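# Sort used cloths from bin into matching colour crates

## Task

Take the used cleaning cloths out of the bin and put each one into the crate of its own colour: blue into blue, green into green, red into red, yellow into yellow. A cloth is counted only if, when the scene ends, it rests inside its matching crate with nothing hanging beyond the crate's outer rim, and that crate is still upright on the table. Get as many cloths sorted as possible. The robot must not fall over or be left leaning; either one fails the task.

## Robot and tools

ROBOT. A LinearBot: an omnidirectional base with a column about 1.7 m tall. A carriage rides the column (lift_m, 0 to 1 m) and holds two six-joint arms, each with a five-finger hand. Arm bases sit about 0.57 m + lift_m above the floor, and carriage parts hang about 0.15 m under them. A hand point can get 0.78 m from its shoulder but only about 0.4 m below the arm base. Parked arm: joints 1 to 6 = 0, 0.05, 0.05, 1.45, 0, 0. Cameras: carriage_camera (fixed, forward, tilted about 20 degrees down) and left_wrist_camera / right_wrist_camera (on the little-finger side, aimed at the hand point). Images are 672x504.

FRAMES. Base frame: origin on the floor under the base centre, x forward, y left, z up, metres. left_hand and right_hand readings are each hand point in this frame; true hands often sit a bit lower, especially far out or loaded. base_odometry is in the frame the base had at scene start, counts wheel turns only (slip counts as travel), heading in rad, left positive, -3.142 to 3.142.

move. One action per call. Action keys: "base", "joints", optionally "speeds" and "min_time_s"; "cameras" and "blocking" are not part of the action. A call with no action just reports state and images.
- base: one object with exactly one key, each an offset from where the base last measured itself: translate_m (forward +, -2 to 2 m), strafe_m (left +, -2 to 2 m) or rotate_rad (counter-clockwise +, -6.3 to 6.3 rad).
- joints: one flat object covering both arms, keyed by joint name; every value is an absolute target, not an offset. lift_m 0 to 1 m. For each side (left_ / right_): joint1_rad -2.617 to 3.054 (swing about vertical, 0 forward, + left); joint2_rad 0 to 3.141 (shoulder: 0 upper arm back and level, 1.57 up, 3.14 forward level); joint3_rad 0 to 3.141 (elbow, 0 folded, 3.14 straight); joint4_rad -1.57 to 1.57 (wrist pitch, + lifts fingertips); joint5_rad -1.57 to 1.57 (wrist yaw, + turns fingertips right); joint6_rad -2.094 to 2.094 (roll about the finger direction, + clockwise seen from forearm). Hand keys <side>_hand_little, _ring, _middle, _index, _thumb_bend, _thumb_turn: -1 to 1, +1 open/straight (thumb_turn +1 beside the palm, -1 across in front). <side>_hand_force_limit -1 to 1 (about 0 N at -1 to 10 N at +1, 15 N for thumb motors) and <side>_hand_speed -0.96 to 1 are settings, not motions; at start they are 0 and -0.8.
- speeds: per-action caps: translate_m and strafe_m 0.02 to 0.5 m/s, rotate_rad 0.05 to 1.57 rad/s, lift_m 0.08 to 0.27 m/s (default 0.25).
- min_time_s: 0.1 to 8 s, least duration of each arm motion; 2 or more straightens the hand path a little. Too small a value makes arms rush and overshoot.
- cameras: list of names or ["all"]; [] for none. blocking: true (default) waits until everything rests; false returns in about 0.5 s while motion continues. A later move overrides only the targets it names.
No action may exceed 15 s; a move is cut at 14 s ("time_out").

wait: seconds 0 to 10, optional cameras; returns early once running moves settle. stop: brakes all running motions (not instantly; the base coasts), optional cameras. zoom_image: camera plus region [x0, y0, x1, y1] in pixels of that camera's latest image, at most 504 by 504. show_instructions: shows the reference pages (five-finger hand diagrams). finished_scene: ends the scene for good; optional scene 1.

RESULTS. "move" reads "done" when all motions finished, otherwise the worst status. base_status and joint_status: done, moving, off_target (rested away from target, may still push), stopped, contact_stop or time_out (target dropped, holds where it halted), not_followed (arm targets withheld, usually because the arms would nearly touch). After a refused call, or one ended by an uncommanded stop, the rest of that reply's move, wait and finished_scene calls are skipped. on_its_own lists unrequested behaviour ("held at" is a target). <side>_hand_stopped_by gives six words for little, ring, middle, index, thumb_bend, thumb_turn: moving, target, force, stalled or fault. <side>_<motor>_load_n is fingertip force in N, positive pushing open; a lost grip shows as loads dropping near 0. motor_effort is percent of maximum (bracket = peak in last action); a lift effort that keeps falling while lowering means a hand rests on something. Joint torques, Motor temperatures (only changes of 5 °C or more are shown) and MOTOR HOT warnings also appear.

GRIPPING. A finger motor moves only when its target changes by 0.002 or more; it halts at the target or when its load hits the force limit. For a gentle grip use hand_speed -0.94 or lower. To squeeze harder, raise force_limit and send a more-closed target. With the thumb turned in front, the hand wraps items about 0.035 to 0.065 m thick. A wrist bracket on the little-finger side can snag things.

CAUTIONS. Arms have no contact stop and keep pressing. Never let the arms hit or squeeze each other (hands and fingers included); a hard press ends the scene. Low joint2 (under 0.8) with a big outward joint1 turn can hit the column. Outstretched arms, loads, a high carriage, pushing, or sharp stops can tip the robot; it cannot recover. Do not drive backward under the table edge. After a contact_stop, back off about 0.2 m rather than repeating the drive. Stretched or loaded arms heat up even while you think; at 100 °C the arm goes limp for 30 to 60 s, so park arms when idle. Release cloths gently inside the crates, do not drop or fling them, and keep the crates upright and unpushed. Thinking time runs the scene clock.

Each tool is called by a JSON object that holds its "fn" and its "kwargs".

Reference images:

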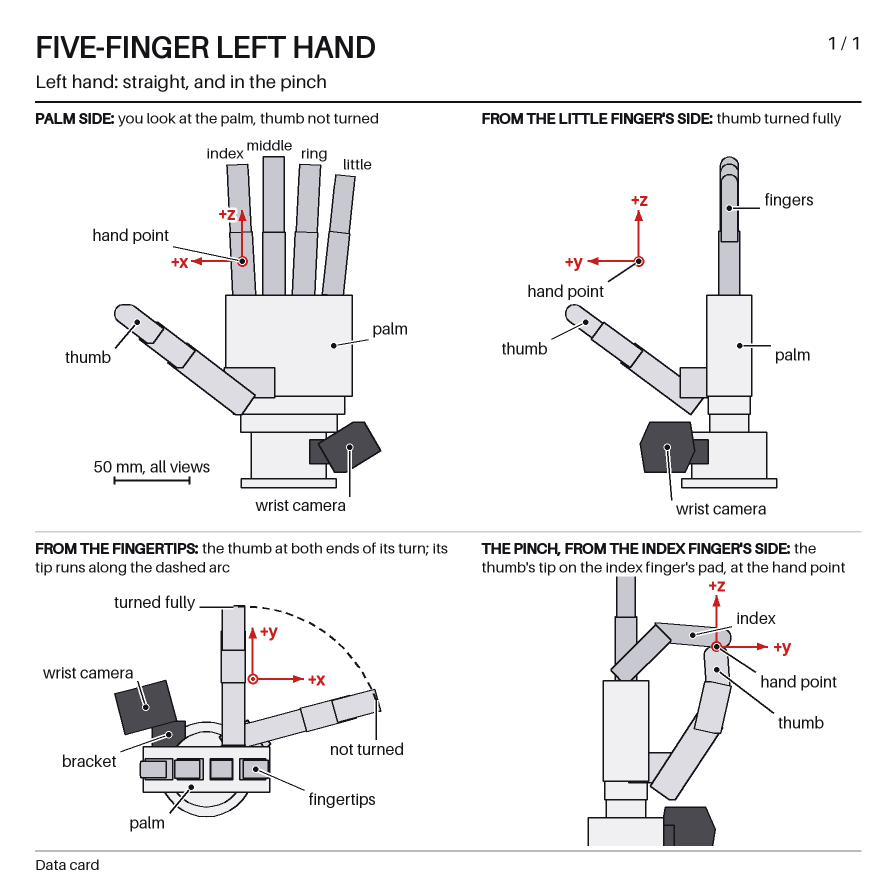

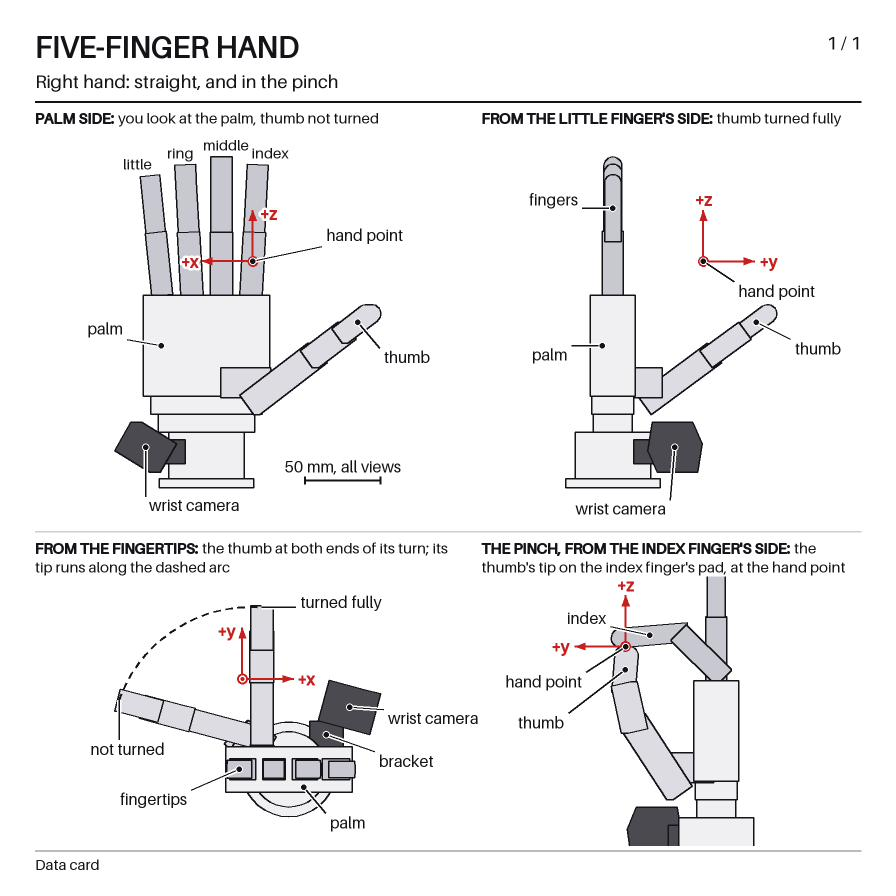

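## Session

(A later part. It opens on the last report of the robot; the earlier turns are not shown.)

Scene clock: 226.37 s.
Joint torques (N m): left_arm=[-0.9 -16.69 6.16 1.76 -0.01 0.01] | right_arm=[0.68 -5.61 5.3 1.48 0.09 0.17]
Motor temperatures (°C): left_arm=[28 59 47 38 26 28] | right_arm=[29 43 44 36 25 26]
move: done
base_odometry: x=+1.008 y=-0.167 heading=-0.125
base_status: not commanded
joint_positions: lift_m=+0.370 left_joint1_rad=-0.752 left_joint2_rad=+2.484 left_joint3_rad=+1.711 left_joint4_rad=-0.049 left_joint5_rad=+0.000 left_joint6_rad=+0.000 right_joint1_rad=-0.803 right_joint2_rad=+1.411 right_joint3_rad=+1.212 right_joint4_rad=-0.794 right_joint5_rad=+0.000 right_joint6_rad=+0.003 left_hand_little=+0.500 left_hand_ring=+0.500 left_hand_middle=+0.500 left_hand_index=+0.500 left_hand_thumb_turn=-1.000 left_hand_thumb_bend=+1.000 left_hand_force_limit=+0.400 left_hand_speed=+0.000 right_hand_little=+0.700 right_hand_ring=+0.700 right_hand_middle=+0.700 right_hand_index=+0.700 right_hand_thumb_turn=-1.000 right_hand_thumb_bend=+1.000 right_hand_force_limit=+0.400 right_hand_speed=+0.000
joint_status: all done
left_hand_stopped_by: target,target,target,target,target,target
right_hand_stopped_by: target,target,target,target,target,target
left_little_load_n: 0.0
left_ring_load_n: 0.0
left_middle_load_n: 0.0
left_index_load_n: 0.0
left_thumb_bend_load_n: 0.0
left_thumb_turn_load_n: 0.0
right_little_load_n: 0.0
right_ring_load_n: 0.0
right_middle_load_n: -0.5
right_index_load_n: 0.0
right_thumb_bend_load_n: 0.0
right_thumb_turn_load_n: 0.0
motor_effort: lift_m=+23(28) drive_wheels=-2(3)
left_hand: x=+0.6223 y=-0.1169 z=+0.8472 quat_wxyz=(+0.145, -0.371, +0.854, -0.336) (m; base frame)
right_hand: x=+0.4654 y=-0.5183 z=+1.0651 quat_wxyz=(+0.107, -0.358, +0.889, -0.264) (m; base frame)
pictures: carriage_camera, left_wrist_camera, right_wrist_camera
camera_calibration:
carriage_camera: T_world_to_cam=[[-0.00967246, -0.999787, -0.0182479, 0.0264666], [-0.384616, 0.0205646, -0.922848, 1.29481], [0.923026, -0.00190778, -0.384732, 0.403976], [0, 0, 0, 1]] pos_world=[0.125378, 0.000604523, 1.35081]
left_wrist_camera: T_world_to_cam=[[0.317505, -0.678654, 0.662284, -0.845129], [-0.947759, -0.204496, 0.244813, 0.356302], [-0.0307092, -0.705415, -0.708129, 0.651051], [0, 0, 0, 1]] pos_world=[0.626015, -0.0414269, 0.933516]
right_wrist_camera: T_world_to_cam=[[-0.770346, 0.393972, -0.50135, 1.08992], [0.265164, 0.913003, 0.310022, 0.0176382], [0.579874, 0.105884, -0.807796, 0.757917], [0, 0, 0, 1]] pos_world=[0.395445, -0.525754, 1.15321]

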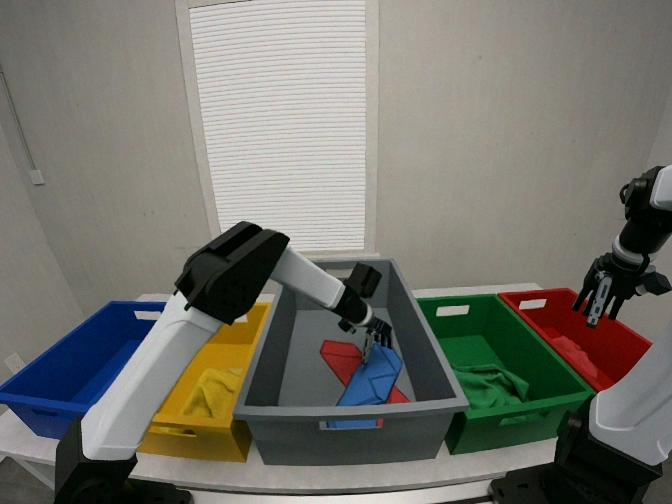

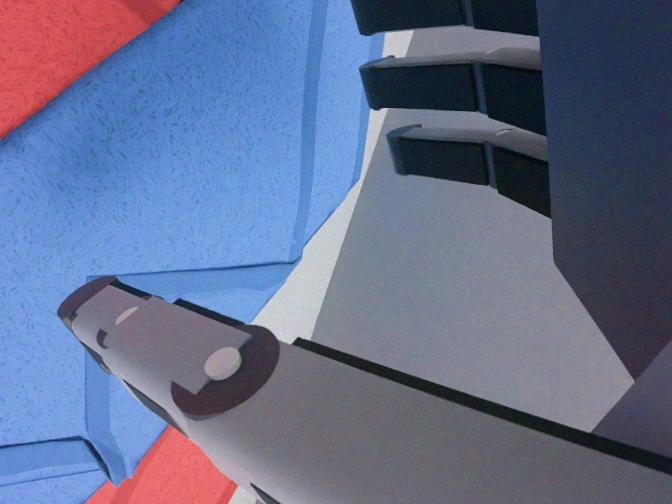

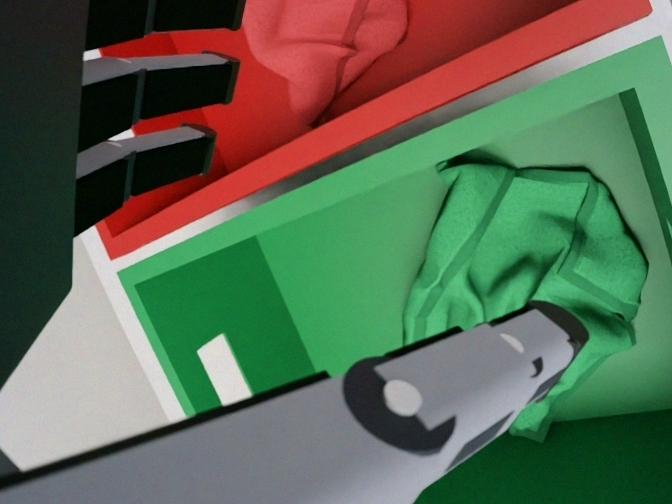

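{"fn": "move", "kwargs": {"joints": {"lift_m":0.4,"left_joint1_rad":-0.674,"left_joint2_rad":2.594,"left_joint3_rad":1.92,"left_joint4_rad":-0.138,"left_joint5_rad":0.17,"left_joint6_rad":0.1}, "cameras": ["carriage_camera","left_wrist_camera"]}}

{"fn": "zoom_image", "kwargs": {"camera": "carriage_camera", "region": [260, 260, 460, 440]}}

Scene clock: 232.00 s.
Joint torques (N m): left_arm=[-0.68 -14.93 8.34 1.71 0.16 0.06] | right_arm=[0.66 -5.57 5.37 1.48 0.09 0.17]
Motor temperatures (°C): left_arm=[28 61 47 38 26 28] | right_arm=[29 42 44 36 25 26]
move: done
base_odometry: x=+1.008 y=-0.167 heading=-0.125
base_status: not commanded
joint_positions: lift_m=+0.400 left_joint1_rad=-0.670 left_joint2_rad=+2.585 left_joint3_rad=+1.893 left_joint4_rad=-0.137 left_joint5_rad=+0.160 left_joint6_rad=+0.092 right_joint1_rad=-0.803 right_joint2_rad=+1.411 right_joint3_rad=+1.212 right_joint4_rad=-0.794 right_joint5_rad=+0.000 right_joint6_rad=+0.003 left_hand_little=+0.500 left_hand_ring=+0.500 left_hand_middle=+0.500 left_hand_index=+0.500 left_hand_thumb_turn=-1.000 left_hand_thumb_bend=+1.000 left_hand_force_limit=+0.400 left_hand_speed=+0.000 right_hand_little=+0.700 right_hand_ring=+0.700 right_hand_middle=+0.700 right_hand_index=+0.700 right_hand_thumb_turn=-1.000 right_hand_thumb_bend=+1.000 right_hand_force_limit=+0.400 right_hand_speed=+0.000
joint_status: all done
left_hand_stopped_by: target,target,target,target,target,target
right_hand_stopped_by: target,target,target,target,target,target
left_little_load_n: 0.0
left_ring_load_n: 0.0
left_middle_load_n: 0.0
left_index_load_n: 0.0
left_thumb_bend_load_n: 0.0
left_thumb_turn_load_n: 0.0
right_little_load_n: 0.0
right_ring_load_n: 0.0
right_middle_load_n: 0.0
right_index_load_n: 0.0
right_thumb_bend_load_n: 0.0
right_thumb_turn_load_n: 0.0
motor_effort: lift_m=+23(28) drive_wheels=-2(3)
left_hand: x=+0.6534 y=-0.1123 z=+0.8757 quat_wxyz=(+0.107, -0.339, +0.865, -0.353) (m; base frame)
right_hand: x=+0.4654 y=-0.5184 z=+1.0952 quat_wxyz=(+0.107, -0.358, +0.889, -0.264) (m; base frame)
pictures: carriage_camera, left_wrist_camera
camera_calibration:
carriage_camera: T_world_to_cam=[[-0.00967246, -0.999787, -0.0182479, 0.0270141], [-0.384616, 0.0205646, -0.922848, 1.32249], [0.923026, -0.00190778, -0.384732, 0.415518], [0, 0, 0, 1]] pos_world=[0.125378, 0.000604523, 1.38081]
left_wrist_camera: T_world_to_cam=[[0.277139, -0.678309, 0.680508, -0.860227], [-0.952998, -0.10381, 0.284637, 0.359548], [-0.122428, -0.727406, -0.675197, 0.704101], [0, 0, 0, 1]] pos_world=[0.667252, -0.0340081, 0.958457]

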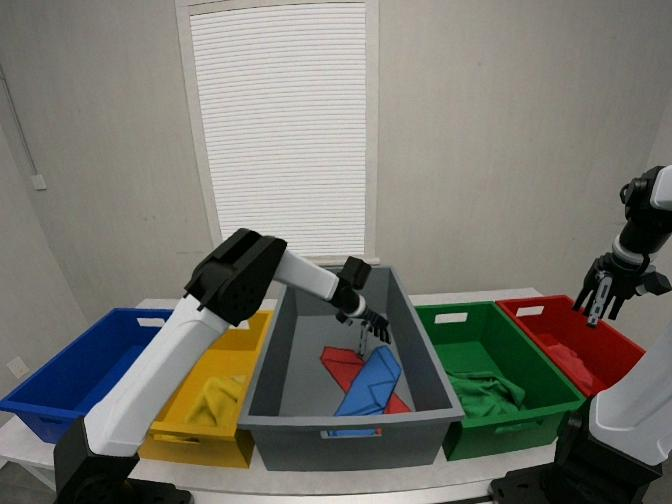

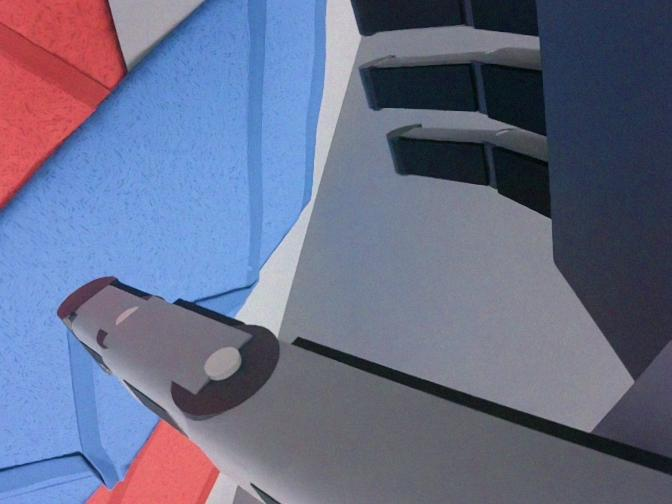

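Scaled by 2.520 from the camera's 672x504 image, which has a finer 960x720 frame.

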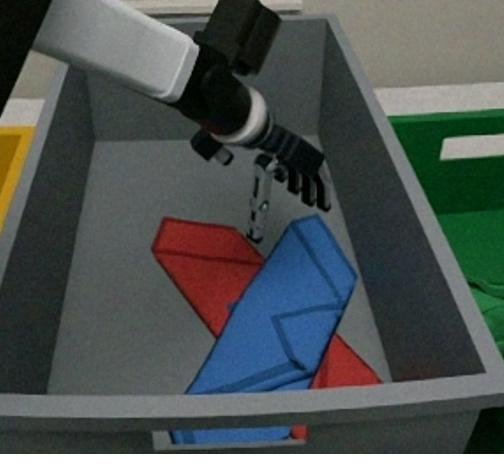

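{"fn": "move", "kwargs": {"joints": {"lift_m":0.42,"left_joint1_rad":-0.785,"left_joint2_rad":2.837,"left_joint3_rad":2.416,"left_joint4_rad":-0.379,"left_joint5_rad":-0.31,"left_joint6_rad":-0.2}, "cameras": ["carriage_camera","left_wrist_camera"]}}

{"fn": "zoom_image", "kwargs": {"camera": "carriage_camera", "region": [260, 260, 460, 440]}}

Scene clock: 238.83 s.
Joint torques (N m): left_arm=[-0.16 -15.83 9.25 1.67 -0.26 -0.08] | right_arm=[0.68 -5.55 5.35 1.48 0.08 0.17]
Motor temperatures (°C): left_arm=[28 62 47 38 26 28] | right_arm=[29 42 44 36 25 26]
move: done
base_odometry: x=+1.008 y=-0.167 heading=-0.125
base_status: not commanded
joint_positions: lift_m=+0.420 left_joint1_rad=-0.786 left_joint2_rad=+2.823 left_joint3_rad=+2.382 left_joint4_rad=-0.376 left_joint5_rad=-0.300 left_joint6_rad=-0.192 right_joint1_rad=-0.803 right_joint2_rad=+1.410 right_joint3_rad=+1.212 right_joint4_rad=-0.794 right_joint5_rad=+0.000 right_joint6_rad=+0.003 left_hand_little=+0.500 left_hand_ring=+0.500 left_hand_middle=+0.500 left_hand_index=+0.500 left_hand_thumb_turn=-1.000 left_hand_thumb_bend=+1.000 left_hand_force_limit=+0.400 left_hand_speed=+0.000 right_hand_little=+0.700 right_hand_ring=+0.700 right_hand_middle=+0.700 right_hand_index=+0.700 right_hand_thumb_turn=-1.000 right_hand_thumb_bend=+1.000 right_hand_force_limit=+0.400 right_hand_speed=+0.000
joint_status: all done
left_hand_stopped_by: target,target,target,target,target,target
right_hand_stopped_by: target,target,target,target,target,target
left_little_load_n: 0.0
left_ring_load_n: 0.0
left_middle_load_n: 0.0
left_index_load_n: 0.0
left_thumb_bend_load_n: 0.0
left_thumb_turn_load_n: 0.5
right_little_load_n: 0.0
right_ring_load_n: 0.0
right_middle_load_n: 0.0
right_index_load_n: 0.0
right_thumb_bend_load_n: 0.0
right_thumb_turn_load_n: 0.5
motor_effort: lift_m=+20(30) drive_wheels=-1(3)
left_hand: x=+0.6989 y=-0.1533 z=+0.8995 quat_wxyz=(+0.239, -0.480, +0.786, -0.308) (m; base frame)
right_hand: x=+0.4654 y=-0.5184 z=+1.1153 quat_wxyz=(+0.107, -0.358, +0.889, -0.264) (m; base frame)
pictures: carriage_camera, left_wrist_camera
camera_calibration:
carriage_camera: T_world_to_cam=[[-0.00967246, -0.999787, -0.0182479, 0.027379], [-0.384616, 0.0205646, -0.922848, 1.34095], [0.923026, -0.00190778, -0.384732, 0.423213], [0, 0, 0, 1]] pos_world=[0.125378, 0.000604523, 1.40081]
left_wrist_camera: T_world_to_cam=[[0.45646, -0.584723, 0.670629, -1.01895], [-0.856187, -0.493712, 0.152291, 0.383566], [0.24205, -0.643699, -0.725992, 0.499685], [0, 0, 0, 1]] pos_world=[0.672565, -0.0847852, 0.987691]

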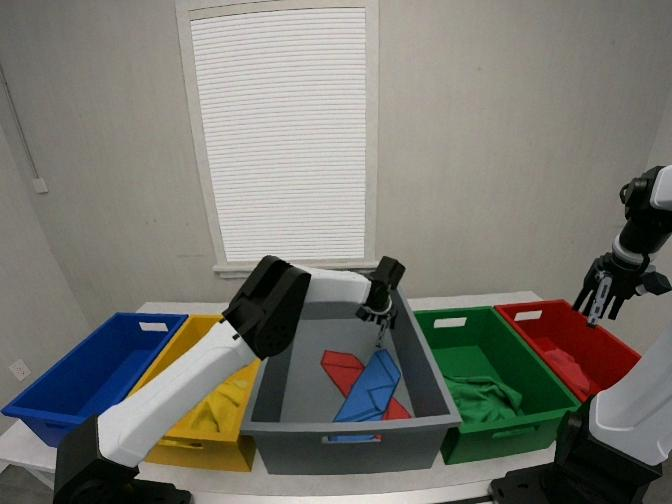

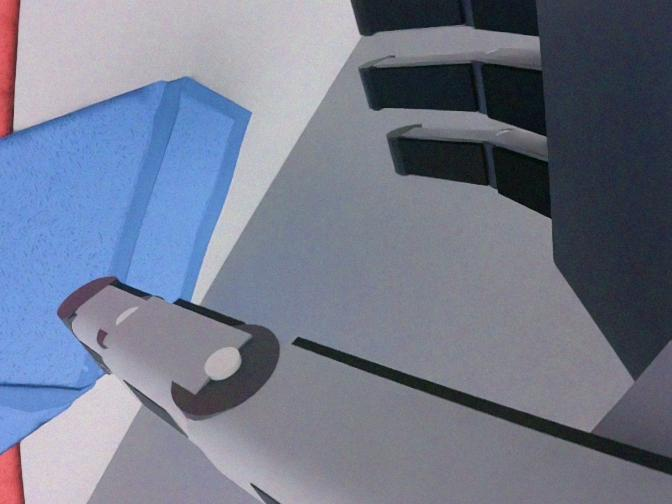

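Scaled by 2.520 from the camera's 672x504 image, which has a finer 960x720 frame.

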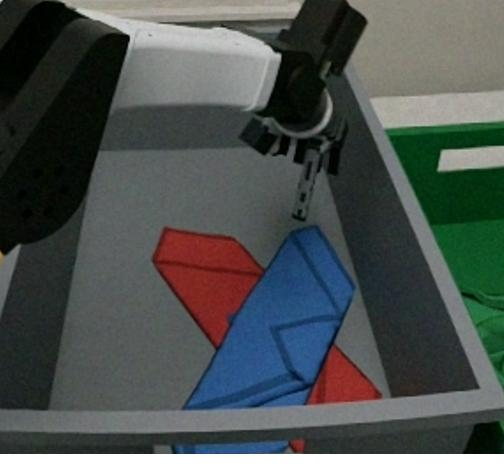

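{"fn": "move", "kwargs": {"joints": {"lift_m":0.34}, "cameras": ["carriage_camera","left_wrist_camera"]}}

{"fn": "zoom_image", "kwargs": {"camera": "carriage_camera", "region": [300, 260, 460, 420]}}

Scene clock: 240.20 s.
Joint torques (N m): left_arm=[-0.21 -17.63 8.1 1.79 -0.23 -0.06] | right_arm=[0.69 -5.52 5.38 1.51 0.11 0.17]
Motor temperatures (°C): left_arm=[28 63 47 38 26 28] | right_arm=[29 41 44 36 25 26]
move: done
base_odometry: x=+1.008 y=-0.167 heading=-0.125
base_status: not commanded
joint_positions: lift_m=+0.340 left_joint1_rad=-0.786 left_joint2_rad=+2.841 left_joint3_rad=+2.396 left_joint4_rad=-0.390 left_joint5_rad=-0.303 left_joint6_rad=-0.193 right_joint1_rad=-0.803 right_joint2_rad=+1.410 right_joint3_rad=+1.212 right_joint4_rad=-0.797 right_joint5_rad=+0.000 right_joint6_rad=+0.003 left_hand_little=+0.500 left_hand_ring=+0.500 left_hand_middle=+0.500 left_hand_index=+0.500 left_hand_thumb_turn=-1.000 left_hand_thumb_bend=+1.000 left_hand_force_limit=+0.400 left_hand_speed=+0.000 right_hand_little=+0.700 right_hand_ring=+0.700 right_hand_middle=+0.700 right_hand_index=+0.700 right_hand_thumb_turn=-1.000 right_hand_thumb_bend=+1.000 right_hand_force_limit=+0.400 right_hand_speed=+0.000
joint_status: all done
left_hand_stopped_by: target,target,target,target,target,target
right_hand_stopped_by: target,target,target,target,target,target
left_little_load_n: 0.0
left_ring_load_n: 0.0
left_middle_load_n: 0.0
left_index_load_n: 0.0
left_thumb_bend_load_n: 0.0
left_thumb_turn_load_n: 0.0
right_little_load_n: 0.0
right_ring_load_n: 0.0
right_middle_load_n: 0.0
right_index_load_n: 0.0
right_thumb_bend_load_n: 0.0
right_thumb_turn_load_n: 0.0
motor_effort: lift_m=+17(20) drive_wheels=-2(4)
left_hand: x=+0.6972 y=-0.1507 z=+0.8119 quat_wxyz=(+0.238, -0.481, +0.789, -0.299) (m; base frame)
right_hand: x=+0.4649 y=-0.5179 z=+1.0358 quat_wxyz=(+0.107, -0.358, +0.889, -0.263) (m; base frame)
pictures: carriage_camera, left_wrist_camera
camera_calibration:
carriage_camera: T_world_to_cam=[[-0.00967246, -0.999787, -0.0182479, 0.0259301], [-0.384616, 0.0205646, -0.922848, 1.26767], [0.923026, -0.00190778, -0.384732, 0.392665], [0, 0, 0, 1]] pos_world=[0.125378, 0.000604523, 1.32141]
left_wrist_camera: T_world_to_cam=[[0.465646, -0.592886, 0.657008, -0.954491], [-0.853149, -0.498038, 0.155226, 0.391556], [0.235184, -0.632806, -0.737729, 0.454113], [0, 0, 0, 1]] pos_world=[0.67171, -0.083529, 0.901341]

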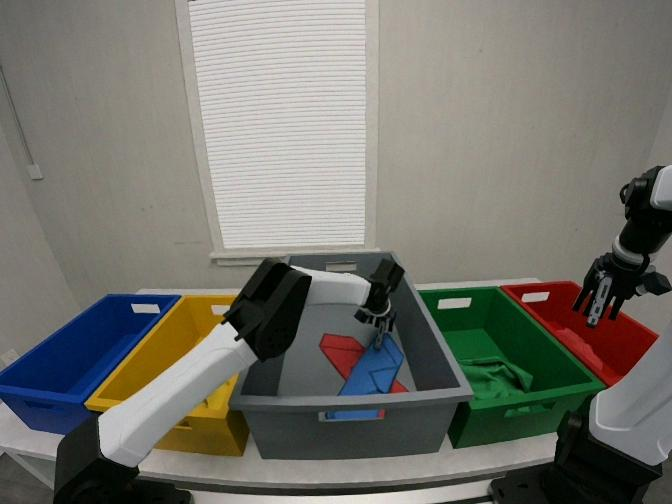

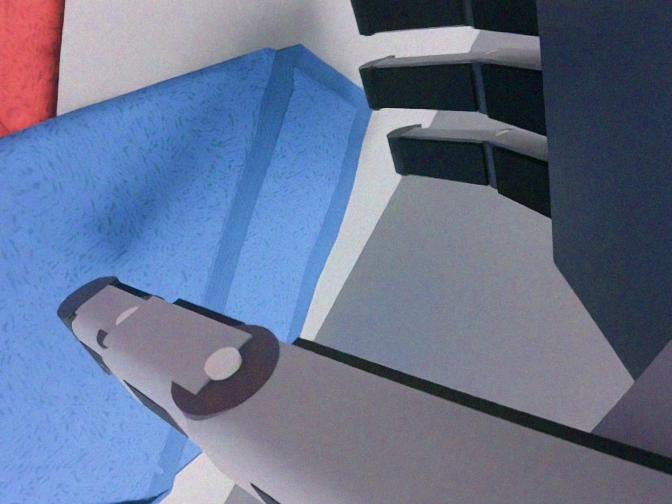

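Scaled by 3.150 from the camera's 672x504 image, which has a finer 960x720 frame.

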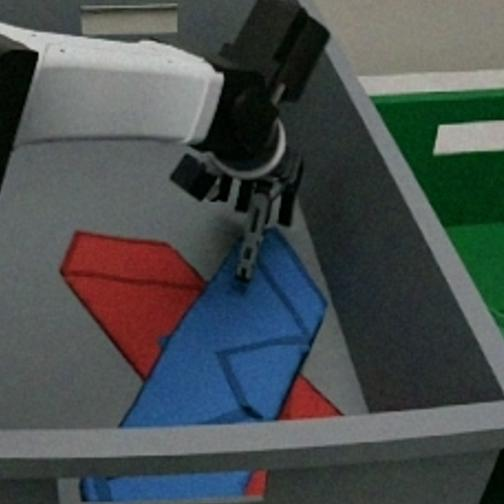

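{"fn": "move", "kwargs": {"joints": {"lift_m":0.298}, "speeds": {"lift_m":0.1}, "cameras": ["left_wrist_camera"]}}

Scene clock: 241.40 s.
Joint torques (N m): left_arm=[-0.23 -17.73 6.65 1.42 -0.02 -0.06] | right_arm=[0.68 -5.52 5.38 1.5 0.09 0.17]
Motor temperatures (°C): left_arm=[28 63 47 38 26 28] | right_arm=[29 41 44 36 25 26]
move: done
base_odometry: x=+1.008 y=-0.167 heading=-0.125
base_status: not commanded
joint_positions: lift_m=+0.298 left_joint1_rad=-0.786 left_joint2_rad=+2.841 left_joint3_rad=+2.415 left_joint4_rad=-0.346 left_joint5_rad=-0.325 left_joint6_rad=-0.193 right_joint1_rad=-0.803 right_joint2_rad=+1.410 right_joint3_rad=+1.212 right_joint4_rad=-0.796 right_joint5_rad=+0.000 right_joint6_rad=+0.003 left_hand_little=+0.500 left_hand_ring=+0.500 left_hand_middle=+0.500 left_hand_index=+0.500 left_hand_thumb_turn=-1.000 left_hand_thumb_bend=+1.000 left_hand_force_limit=+0.400 left_hand_speed=+0.000 right_hand_little=+0.700 right_hand_ring=+0.700 right_hand_middle=+0.700 right_hand_index=+0.700 right_hand_thumb_turn=-1.000 right_hand_thumb_bend=+1.000 right_hand_force_limit=+0.400 right_hand_speed=+0.000
joint_status: all done
left_hand_stopped_by: target,target,target,target,target,target
right_hand_stopped_by: target,target,target,target,target,target
left_little_load_n: 0.5
left_ring_load_n: 0.0
left_middle_load_n: -1.0
left_index_load_n: 0.0
left_thumb_bend_load_n: 0.0
left_thumb_turn_load_n: 0.0
right_little_load_n: 0.0
right_ring_load_n: 0.0
right_middle_load_n: 0.0
right_index_load_n: 0.0
right_thumb_bend_load_n: 0.0
right_thumb_turn_load_n: 0.0
motor_effort: lift_m=+15(18) drive_wheels=-3(3)
left_hand: x=+0.7110 y=-0.1584 z=+0.7845 quat_wxyz=(+0.254, -0.482, +0.773, -0.324) (m; base frame)
right_hand: x=+0.4650 y=-0.5180 z=+0.9940 quat_wxyz=(+0.107, -0.358, +0.889, -0.264) (m; base frame)
pictures: left_wrist_camera
camera_calibration:
left_wrist_camera: T_world_to_cam=[[0.437044, -0.563187, 0.701293, -0.957155], [-0.853045, -0.506723, 0.124682, 0.426263], [0.285142, -0.652727, -0.701885, 0.359034], [0, 0, 0, 1]] pos_world=[0.679566, -0.0887088, 0.870099]

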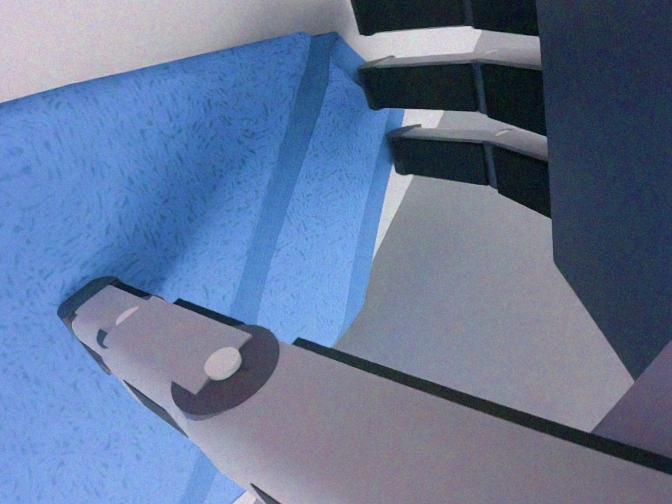

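{"fn": "move", "kwargs": {"joints": {"lift_m":0.29,"left_hand_speed":-0.5,"left_hand_force_limit":0.4,"left_hand_little":-0.7,"left_hand_ring":-0.7,"left_hand_middle":-0.7,"left_hand_index":-0.7,"left_hand_thumb_bend":-0.2}, "speeds": {"lift_m":0.1}, "cameras": ["left_wrist_camera"]}}

Scene clock: 243.80 s.
Joint torques (N m): left_arm=[-0.27 -17.39 6.35 1.49 -0.06 -0.01] | right_arm=[0.68 -5.52 5.38 1.51 0.09 0.17]
Motor temperatures (°C): left_arm=[28 64 47 38 26 28] | right_arm=[29 41 44 36 25 26]
move: off_target
base_odometry: x=+1.008 y=-0.167 heading=-0.125
base_status: not commanded
joint_positions: lift_m=+0.290 left_joint1_rad=-0.785 left_joint2_rad=+2.838 left_joint3_rad=+2.419 left_joint4_rad=-0.354 left_joint5_rad=-0.319 left_joint6_rad=-0.199 right_joint1_rad=-0.803 right_joint2_rad=+1.410 right_joint3_rad=+1.212 right_joint4_rad=-0.797 right_joint5_rad=+0.000 right_joint6_rad=+0.003 left_hand_little=-0.700 left_hand_ring=-0.700 left_hand_middle=-0.367 left_hand_index=-0.700 left_hand_thumb_turn=-1.000 left_hand_thumb_bend=+0.559 left_hand_force_limit=+0.400 left_hand_speed=-0.500 right_hand_little=+0.700 right_hand_ring=+0.700 right_hand_middle=+0.700 right_hand_index=+0.700 right_hand_thumb_turn=-1.000 right_hand_thumb_bend=+1.000 right_hand_force_limit=+0.400 right_hand_speed=+0.000
joint_status: left_hand_middle off_target (ended at -0.367, target -0.700); left_hand_thumb_bend off_target (ended at +0.559, target -0.200); the others done
left_hand_stopped_by: target,target,force,target,force,target
right_hand_stopped_by: target,target,target,target,target,target
left_little_load_n: 0.0
left_ring_load_n: 0.5
left_middle_load_n: 4.0
left_index_load_n: 0.0
left_thumb_bend_load_n: 6.5
left_thumb_turn_load_n: 2.0
right_little_load_n: -0.5
right_ring_load_n: 0.0
right_middle_load_n: 0.0
right_index_load_n: 0.0
right_thumb_bend_load_n: 0.0
right_thumb_turn_load_n: 0.0
motor_effort: lift_m=+15(20) drive_wheels=-2(3)
left_hand: x=+0.7104 y=-0.1592 z=+0.7790 quat_wxyz=(+0.251, -0.484, +0.773, -0.325) (m; base frame)
right_hand: x=+0.4649 y=-0.5178 z=+0.9859 quat_wxyz=(+0.107, -0.358, +0.890, -0.263) (m; base frame)
pictures: left_wrist_camera
camera_calibration:
left_wrist_camera: T_world_to_cam=[[0.440645, -0.558571, 0.70273, -0.956517], [-0.852325, -0.506021, 0.132232, 0.419783], [0.281735, -0.657222, -0.69906, 0.354194], [0, 0, 0, 1]] pos_world=[0.679487, -0.0890802, 0.864267]

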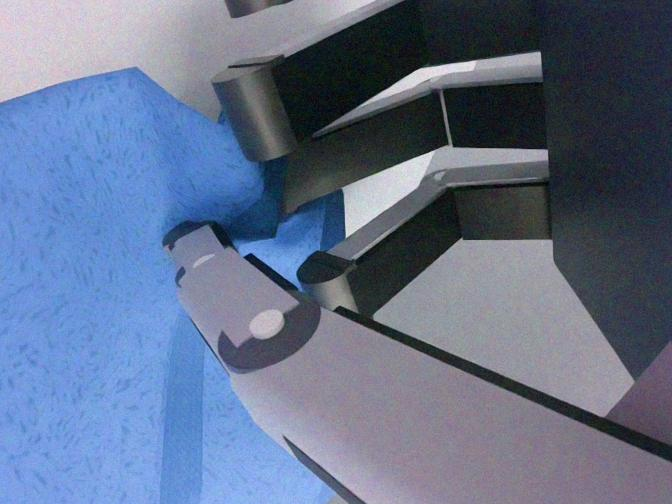

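{"fn": "move", "kwargs": {"joints": {"lift_m":0.6}, "speeds": {"lift_m":0.15}, "cameras": ["carriage_camera","left_wrist_camera"]}}

Scene clock: 246.73 s.
Joint torques (N m): left_arm=[-0.31 -17.35 6.5 1.76 -0.09 -0.01] | right_arm=[0.69 -5.55 5.37 1.5 0.09 0.17]
Motor temperatures (°C): left_arm=[28 65 47 38 26 28] | right_arm=[29 41 44 36 25 26]
move: done
base_odometry: x=+1.008 y=-0.167 heading=-0.125
base_status: not commanded
joint_positions: lift_m=+0.600 left_joint1_rad=-0.785 left_joint2_rad=+2.838 left_joint3_rad=+2.416 left_joint4_rad=-0.384 left_joint5_rad=-0.316 left_joint6_rad=-0.199 right_joint1_rad=-0.803 right_joint2_rad=+1.410 right_joint3_rad=+1.212 right_joint4_rad=-0.795 right_joint5_rad=+0.000 right_joint6_rad=+0.003 left_hand_little=-0.700 left_hand_ring=-0.700 left_hand_middle=-0.367 left_hand_index=-0.700 left_hand_thumb_turn=-1.000 left_hand_thumb_bend=+0.557 left_hand_force_limit=+0.400 left_hand_speed=-0.500 right_hand_little=+0.700 right_hand_ring=+0.700 right_hand_middle=+0.700 right_hand_index=+0.700 right_hand_thumb_turn=-1.000 right_hand_thumb_bend=+1.000 right_hand_force_limit=+0.400 right_hand_speed=+0.000
joint_status: all done
left_hand_stopped_by: target,target,force,target,force,target
right_hand_stopped_by: target,target,target,target,target,target
left_little_load_n: 0.0
left_ring_load_n: 0.0
left_middle_load_n: 0.0
left_index_load_n: 0.0
left_thumb_bend_load_n: 0.0
left_thumb_turn_load_n: 0.0
right_little_load_n: 0.0
right_ring_load_n: 0.0
right_middle_load_n: 0.0
right_index_load_n: 0.0
right_thumb_bend_load_n: 0.0
right_thumb_turn_load_n: 0.0
motor_effort: lift_m=+21(27) drive_wheels=-2(4)
left_hand: x=+0.7046 y=-0.1541 z=+1.0823 quat_wxyz=(+0.246, -0.485, +0.780, -0.310) (m; base frame)
right_hand: x=+0.4651 y=-0.5181 z=+1.2953 quat_wxyz=(+0.107, -0.358, +0.889, -0.264) (m; base frame)
pictures: carriage_camera, left_wrist_camera
camera_calibration:
carriage_camera: T_world_to_cam=[[-0.00967246, -0.999787, -0.0182479, 0.0306636], [-0.384616, 0.0205646, -0.922848, 1.50706], [0.923026, -0.00190778, -0.384732, 0.492465], [0, 0, 0, 1]] pos_world=[0.125378, 0.000604523, 1.58081]
left_wrist_camera: T_world_to_cam=[[0.456803, -0.574651, 0.679049, -1.15244], [-0.849821, -0.507532, 0.14218, 0.364521], [0.262936, -0.642019, -0.720192, 0.609735], [0, 0, 0, 1]] pos_world=[0.675893, -0.0857826, 1.16986]

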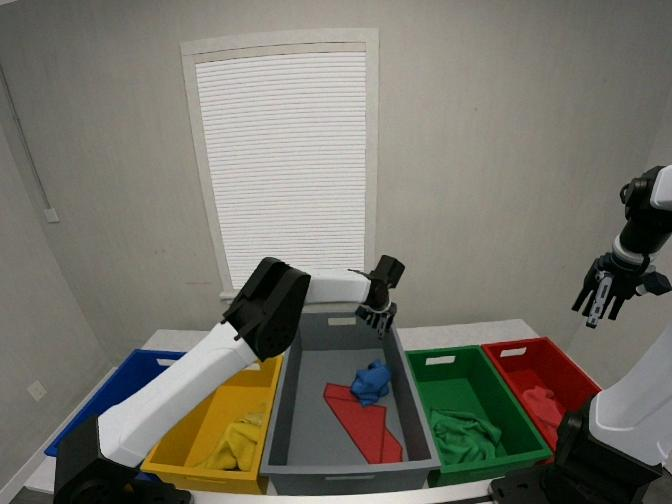

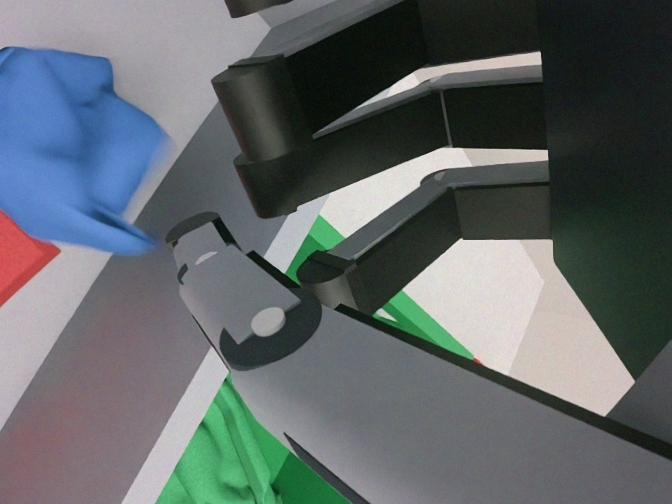

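{"fn": "move", "kwargs": {"joints": {"left_hand_little":0.5,"left_hand_ring":0.5,"left_hand_middle":0.5,"left_hand_index":0.5,"left_hand_thumb_bend":1,"left_hand_speed":0}, "cameras": ["carriage_camera","left_wrist_camera"]}}

{"fn": "zoom_image", "kwargs": {"camera": "carriage_camera", "region": [280, 330, 440, 490]}}

Scene clock: 248.07 s.
Joint torques (N m): left_arm=[-0.28 -17.4 6.52 1.78 -0.09 -0.01] | right_arm=[0.66 -5.52 5.38 1.5 0.09 0.17]
Motor temperatures (°C): left_arm=[28 66 47 38 26 28] | right_arm=[29 41 44 36 25 26]
move: done
base_odometry: x=+1.008 y=-0.167 heading=-0.125
base_status: not commanded
joint_positions: lift_m=+0.600 left_joint1_rad=-0.785 left_joint2_rad=+2.838 left_joint3_rad=+2.416 left_joint4_rad=-0.384 left_joint5_rad=-0.316 left_joint6_rad=-0.199 right_joint1_rad=-0.803 right_joint2_rad=+1.410 right_joint3_rad=+1.212 right_joint4_rad=-0.795 right_joint5_rad=+0.000 right_joint6_rad=+0.003 left_hand_little=+0.500 left_hand_ring=+0.500 left_hand_middle=+0.500 left_hand_index=+0.500 left_hand_thumb_turn=-1.000 left_hand_thumb_bend=+1.000 left_hand_force_limit=+0.400 left_hand_speed=+0.000 right_hand_little=+0.700 right_hand_ring=+0.700 right_hand_middle=+0.700 right_hand_index=+0.700 right_hand_thumb_turn=-1.000 right_hand_thumb_bend=+1.000 right_hand_force_limit=+0.400 right_hand_speed=+0.000
joint_status: all done
left_hand_stopped_by: target,target,target,target,target,target
right_hand_stopped_by: target,target,target,target,target,target
left_little_load_n: 0.0
left_ring_load_n: 0.0
left_middle_load_n: 0.0
left_index_load_n: 0.0
left_thumb_bend_load_n: 0.0
left_thumb_turn_load_n: 0.0
right_little_load_n: 0.0
right_ring_load_n: 0.0
right_middle_load_n: 0.0
right_index_load_n: 0.0
right_thumb_bend_load_n: 0.0
right_thumb_turn_load_n: 0.0
motor_effort: lift_m=+21(25) drive_wheels=-3(3)
left_hand: x=+0.7046 y=-0.1541 z=+1.0823 quat_wxyz=(+0.246, -0.485, +0.780, -0.310) (m; base frame)
right_hand: x=+0.4651 y=-0.5181 z=+1.2953 quat_wxyz=(+0.107, -0.358, +0.889, -0.264) (m; base frame)
pictures: carriage_camera, left_wrist_camera
camera_calibration:
carriage_camera: T_world_to_cam=[[-0.00967246, -0.999787, -0.0182479, 0.0306636], [-0.384616, 0.0205646, -0.922848, 1.50706], [0.923026, -0.00190778, -0.384732, 0.492465], [0, 0, 0, 1]] pos_world=[0.125378, 0.000604523, 1.58081]
left_wrist_camera: T_world_to_cam=[[0.456803, -0.574651, 0.679049, -1.15244], [-0.849821, -0.507532, 0.14218, 0.364521], [0.262936, -0.642019, -0.720192, 0.609735], [0, 0, 0, 1]] pos_world=[0.675893, -0.0857826, 1.16986]

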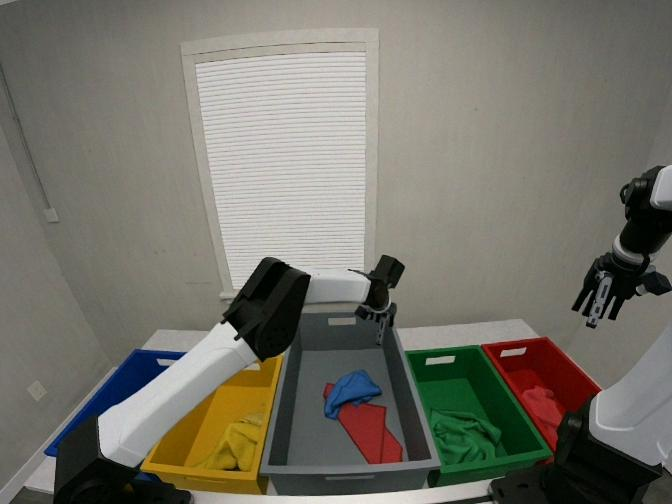

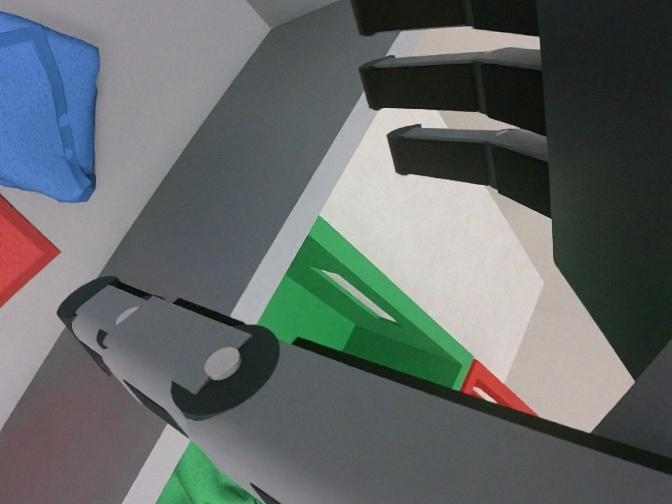

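Scaled by 3.150 from the camera's 672x504 image, which has a finer 960x720 frame.

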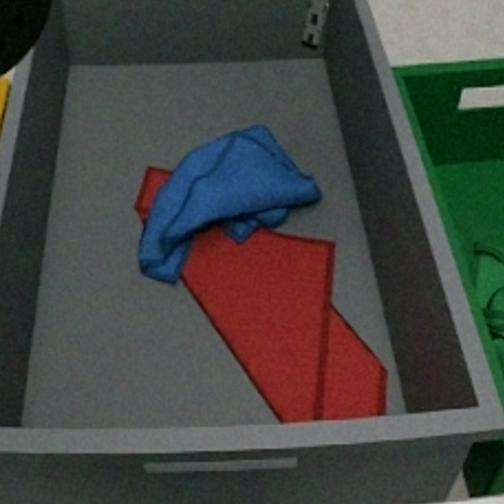

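{"fn": "move", "kwargs": {"joints": {"left_joint1_rad":-0.582,"left_joint2_rad":2.68,"left_joint3_rad":2.16,"left_joint4_rad":-0.27,"left_joint5_rad":0,"left_joint6_rad":0}}}

{"fn": "move", "kwargs": {"joints": {"lift_m":0.4}, "cameras": ["carriage_camera","left_wrist_camera"]}}

{"fn": "zoom_image", "kwargs": {"camera": "carriage_camera", "region": [280, 280, 440, 440]}}

Scene clock: 252.53 s.
Joint torques (N m): left_arm=[-0.34 -22.41 6.02 1.85 0.08 0.09] | right_arm=[0.69 -5.53 5.38 1.5 0.08 0.17]
Motor temperatures (°C): left_arm=[28 69 47 38 26 28] | right_arm=[29 40 43 36 25 26]
move: done
base_odometry: x=+1.008 y=-0.167 heading=-0.125
base_status: not commanded
joint_positions: lift_m=+0.600 left_joint1_rad=-0.581 left_joint2_rad=+2.739 left_joint3_rad=+2.164 left_joint4_rad=-0.286 left_joint5_rad=-0.009 left_joint6_rad=-0.008 right_joint1_rad=-0.803 right_joint2_rad=+1.410 right_joint3_rad=+1.212 right_joint4_rad=-0.795 right_joint5_rad=+0.000 right_joint6_rad=+0.003 left_hand_little=+0.500 left_hand_ring=+0.500 left_hand_middle=+0.500 left_hand_index=+0.500 left_hand_thumb_turn=-1.000 left_hand_thumb_bend=+1.000 left_hand_force_limit=+0.400 left_hand_speed=+0.000 right_hand_little=+0.700 right_hand_ring=+0.700 right_hand_middle=+0.700 right_hand_index=+0.700 right_hand_thumb_turn=-1.000 right_hand_thumb_bend=+1.000 right_hand_force_limit=+0.400 right_hand_speed=+0.000
joint_status: all done
left_hand_stopped_by: target,target,target,target,target,target
right_hand_stopped_by: target,target,target,target,target,target
left_little_load_n: 0.0
left_ring_load_n: 0.0
left_middle_load_n: 0.0
left_index_load_n: 0.0
left_thumb_bend_load_n: 0.0
left_thumb_turn_load_n: 0.0
right_little_load_n: 0.0
right_ring_load_n: 0.0
right_middle_load_n: 0.0
right_index_load_n: 0.0
right_thumb_bend_load_n: 0.0
right_thumb_turn_load_n: 0.0
motor_effort: lift_m=+22(25) drive_wheels=-2(4)
left_hand: x=+0.7272 y=-0.0658 z=+1.0594 quat_wxyz=(+0.167, -0.450, +0.823, -0.304) (m; base frame)
right_hand: x=+0.4651 y=-0.5181 z=+1.2953 quat_wxyz=(+0.107, -0.358, +0.889, -0.264) (m; base frame)
pictures: none

Scene clock: 253.87 s.
Joint torques (N m): left_arm=[-0.35 -20.83 6.48 1.81 0.07 0.07] | right_arm=[0.66 -5.49 5.39 1.52 0.09 0.17]
Motor temperatures (°C): left_arm=[28 70 47 38 26 28] | right_arm=[29 40 43 36 25 26]
move: done
base_odometry: x=+1.008 y=-0.167 heading=-0.125
base_status: not commanded
joint_positions: lift_m=+0.400 left_joint1_rad=-0.581 left_joint2_rad=+2.723 left_joint3_rad=+2.158 left_joint4_rad=-0.282 left_joint5_rad=-0.008 left_joint6_rad=-0.007 right_joint1_rad=-0.803 right_joint2_rad=+1.410 right_joint3_rad=+1.212 right_joint4_rad=-0.798 right_joint5_rad=+0.000 right_joint6_rad=+0.003 left_hand_little=+0.500 left_hand_ring=+0.500 left_hand_middle=+0.500 left_hand_index=+0.500 left_hand_thumb_turn=-1.000 left_hand_thumb_bend=+1.000 left_hand_force_limit=+0.400 left_hand_speed=+0.000 right_hand_little=+0.700 right_hand_ring=+0.700 right_hand_middle=+0.700 right_hand_index=+0.700 right_hand_thumb_turn=-1.000 right_hand_thumb_bend=+1.000 right_hand_force_limit=+0.400 right_hand_speed=+0.000
joint_status: all done
left_hand_stopped_by: target,target,target,target,target,target
right_hand_stopped_by: target,target,target,target,target,target
left_little_load_n: 0.0
left_ring_load_n: 0.5
left_middle_load_n: 0.0
left_index_load_n: 0.0
left_thumb_bend_load_n: 0.0
left_thumb_turn_load_n: 0.0
right_little_load_n: 0.0
right_ring_load_n: 0.0
right_middle_load_n: 0.0
right_index_load_n: 0.0
right_thumb_bend_load_n: 0.0
right_thumb_turn_load_n: 0.0
motor_effort: lift_m=+17(21) drive_wheels=-4(4)
left_hand: x=+0.7296 y=-0.0675 z=+0.8685 quat_wxyz=(+0.170, -0.448, +0.821, -0.311) (m; base frame)
right_hand: x=+0.4647 y=-0.5177 z=+1.0957 quat_wxyz=(+0.107, -0.358, +0.890, -0.263) (m; base frame)
pictures: carriage_camera, left_wrist_camera
camera_calibration:
carriage_camera: T_world_to_cam=[[-0.00967246, -0.999787, -0.0182479, 0.027025], [-0.384616, 0.0205646, -0.922848, 1.32304], [0.923026, -0.00190778, -0.384732, 0.415749], [0, 0, 0, 1]] pos_world=[0.125378, 0.000604523, 1.38141]
left_wrist_camera: T_world_to_cam=[[0.446907, -0.619628, 0.645241, -0.935307], [-0.890693, -0.375376, 0.256437, 0.399574], [0.0833126, -0.689315, -0.719656, 0.632218], [0, 0, 0, 1]] pos_world=[0.721221, 0.00624571, 0.956012]

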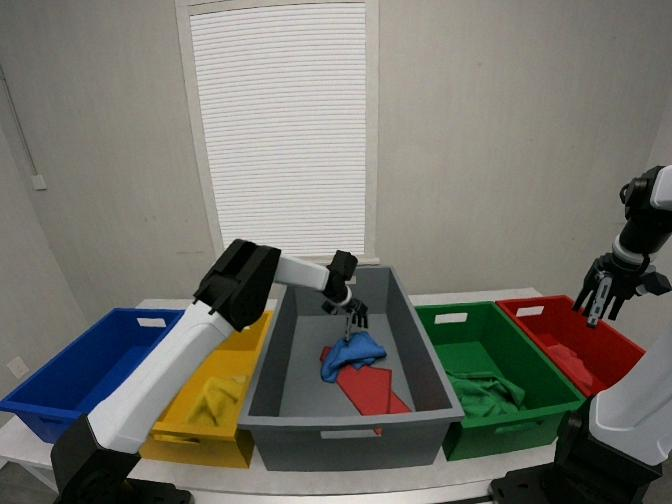

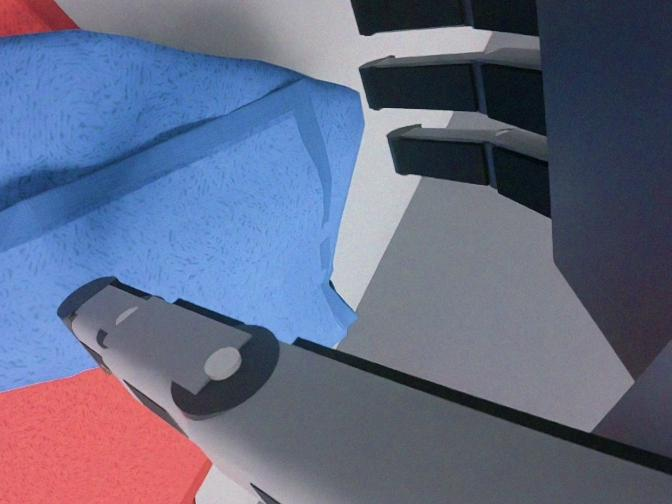

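Scaled by 3.150 from the camera's 672x504 image, which has a finer 960x720 frame.

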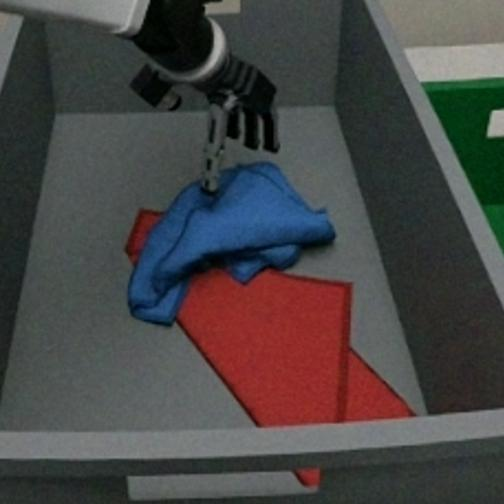

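{"fn": "move", "kwargs": {"joints": {"left_joint1_rad":-0.585,"left_joint2_rad":2.8,"left_joint3_rad":2.395,"left_joint4_rad":-0.38,"left_joint5_rad":0,"left_joint6_rad":0,"lift_m":0.36}, "cameras": ["carriage_camera","left_wrist_camera"]}}

Scene clock: 256.40 s.
Joint torques (N m): left_arm=[-0.64 -15.46 8.95 1.75 0.07 0.07] | right_arm=[0.69 -5.48 5.41 1.52 0.09 0.17]
Motor temperatures (°C): left_arm=[28 71 48 38 26 28] | right_arm=[29 40 43 36 25 26]
move: done
base_odometry: x=+1.008 y=-0.167 heading=-0.125
base_status: not commanded
joint_positions: lift_m=+0.360 left_joint1_rad=-0.581 left_joint2_rad=+2.782 left_joint3_rad=+2.366 left_joint4_rad=-0.377 left_joint5_rad=-0.008 left_joint6_rad=-0.007 right_joint1_rad=-0.803 right_joint2_rad=+1.410 right_joint3_rad=+1.212 right_joint4_rad=-0.799 right_joint5_rad=+0.000 right_joint6_rad=+0.003 left_hand_little=+0.500 left_hand_ring=+0.500 left_hand_middle=+0.500 left_hand_index=+0.500 left_hand_thumb_turn=-1.000 left_hand_thumb_bend=+1.000 left_hand_force_limit=+0.400 left_hand_speed=+0.000 right_hand_little=+0.700 right_hand_ring=+0.700 right_hand_middle=+0.700 right_hand_index=+0.700 right_hand_thumb_turn=-1.000 right_hand_thumb_bend=+1.000 right_hand_force_limit=+0.400 right_hand_speed=+0.000
joint_status: all done
left_hand_stopped_by: target,target,target,target,target,target
right_hand_stopped_by: target,target,target,target,target,target
left_little_load_n: 0.0
left_ring_load_n: -0.5
left_middle_load_n: 0.0
left_index_load_n: 0.0
left_thumb_bend_load_n: 0.0
left_thumb_turn_load_n: 0.0
right_little_load_n: 0.0
right_ring_load_n: 0.0
right_middle_load_n: 0.0
right_index_load_n: 0.0
right_thumb_bend_load_n: -0.5
right_thumb_turn_load_n: 0.0
motor_effort: lift_m=+19(20) drive_wheels=-2(4)
left_hand: x=+0.7527 y=-0.0827 z=+0.8576 quat_wxyz=(+0.182, -0.443, +0.812, -0.333) (m; base frame)
right_hand: x=+0.4645 y=-0.5174 z=+1.0553 quat_wxyz=(+0.106, -0.358, +0.890, -0.262) (m; base frame)
pictures: carriage_camera, left_wrist_camera
camera_calibration:
carriage_camera: T_world_to_cam=[[-0.00967246, -0.999787, -0.0182479, 0.0262951], [-0.384616, 0.0205646, -0.922848, 1.28613], [0.923026, -0.00190778, -0.384732, 0.40036], [0, 0, 0, 1]] pos_world=[0.125378, 0.000604523, 1.34141]
left_wrist_camera: T_world_to_cam=[[0.417432, -0.600315, 0.682183, -0.9561], [-0.901438, -0.36833, 0.227469, 0.450845], [0.114715, -0.709898, -0.694899, 0.565366], [0, 0, 0, 1]] pos_world=[0.74066, -0.00654859, 0.942554]

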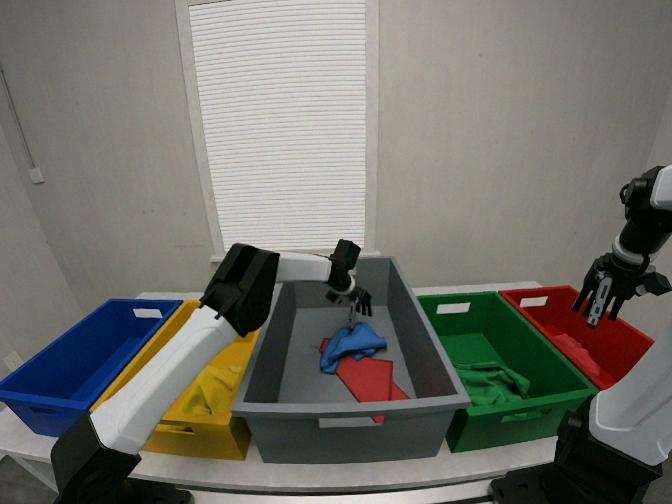

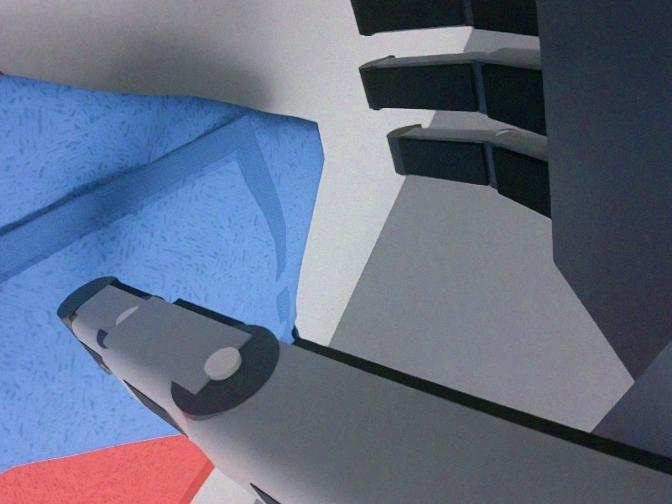

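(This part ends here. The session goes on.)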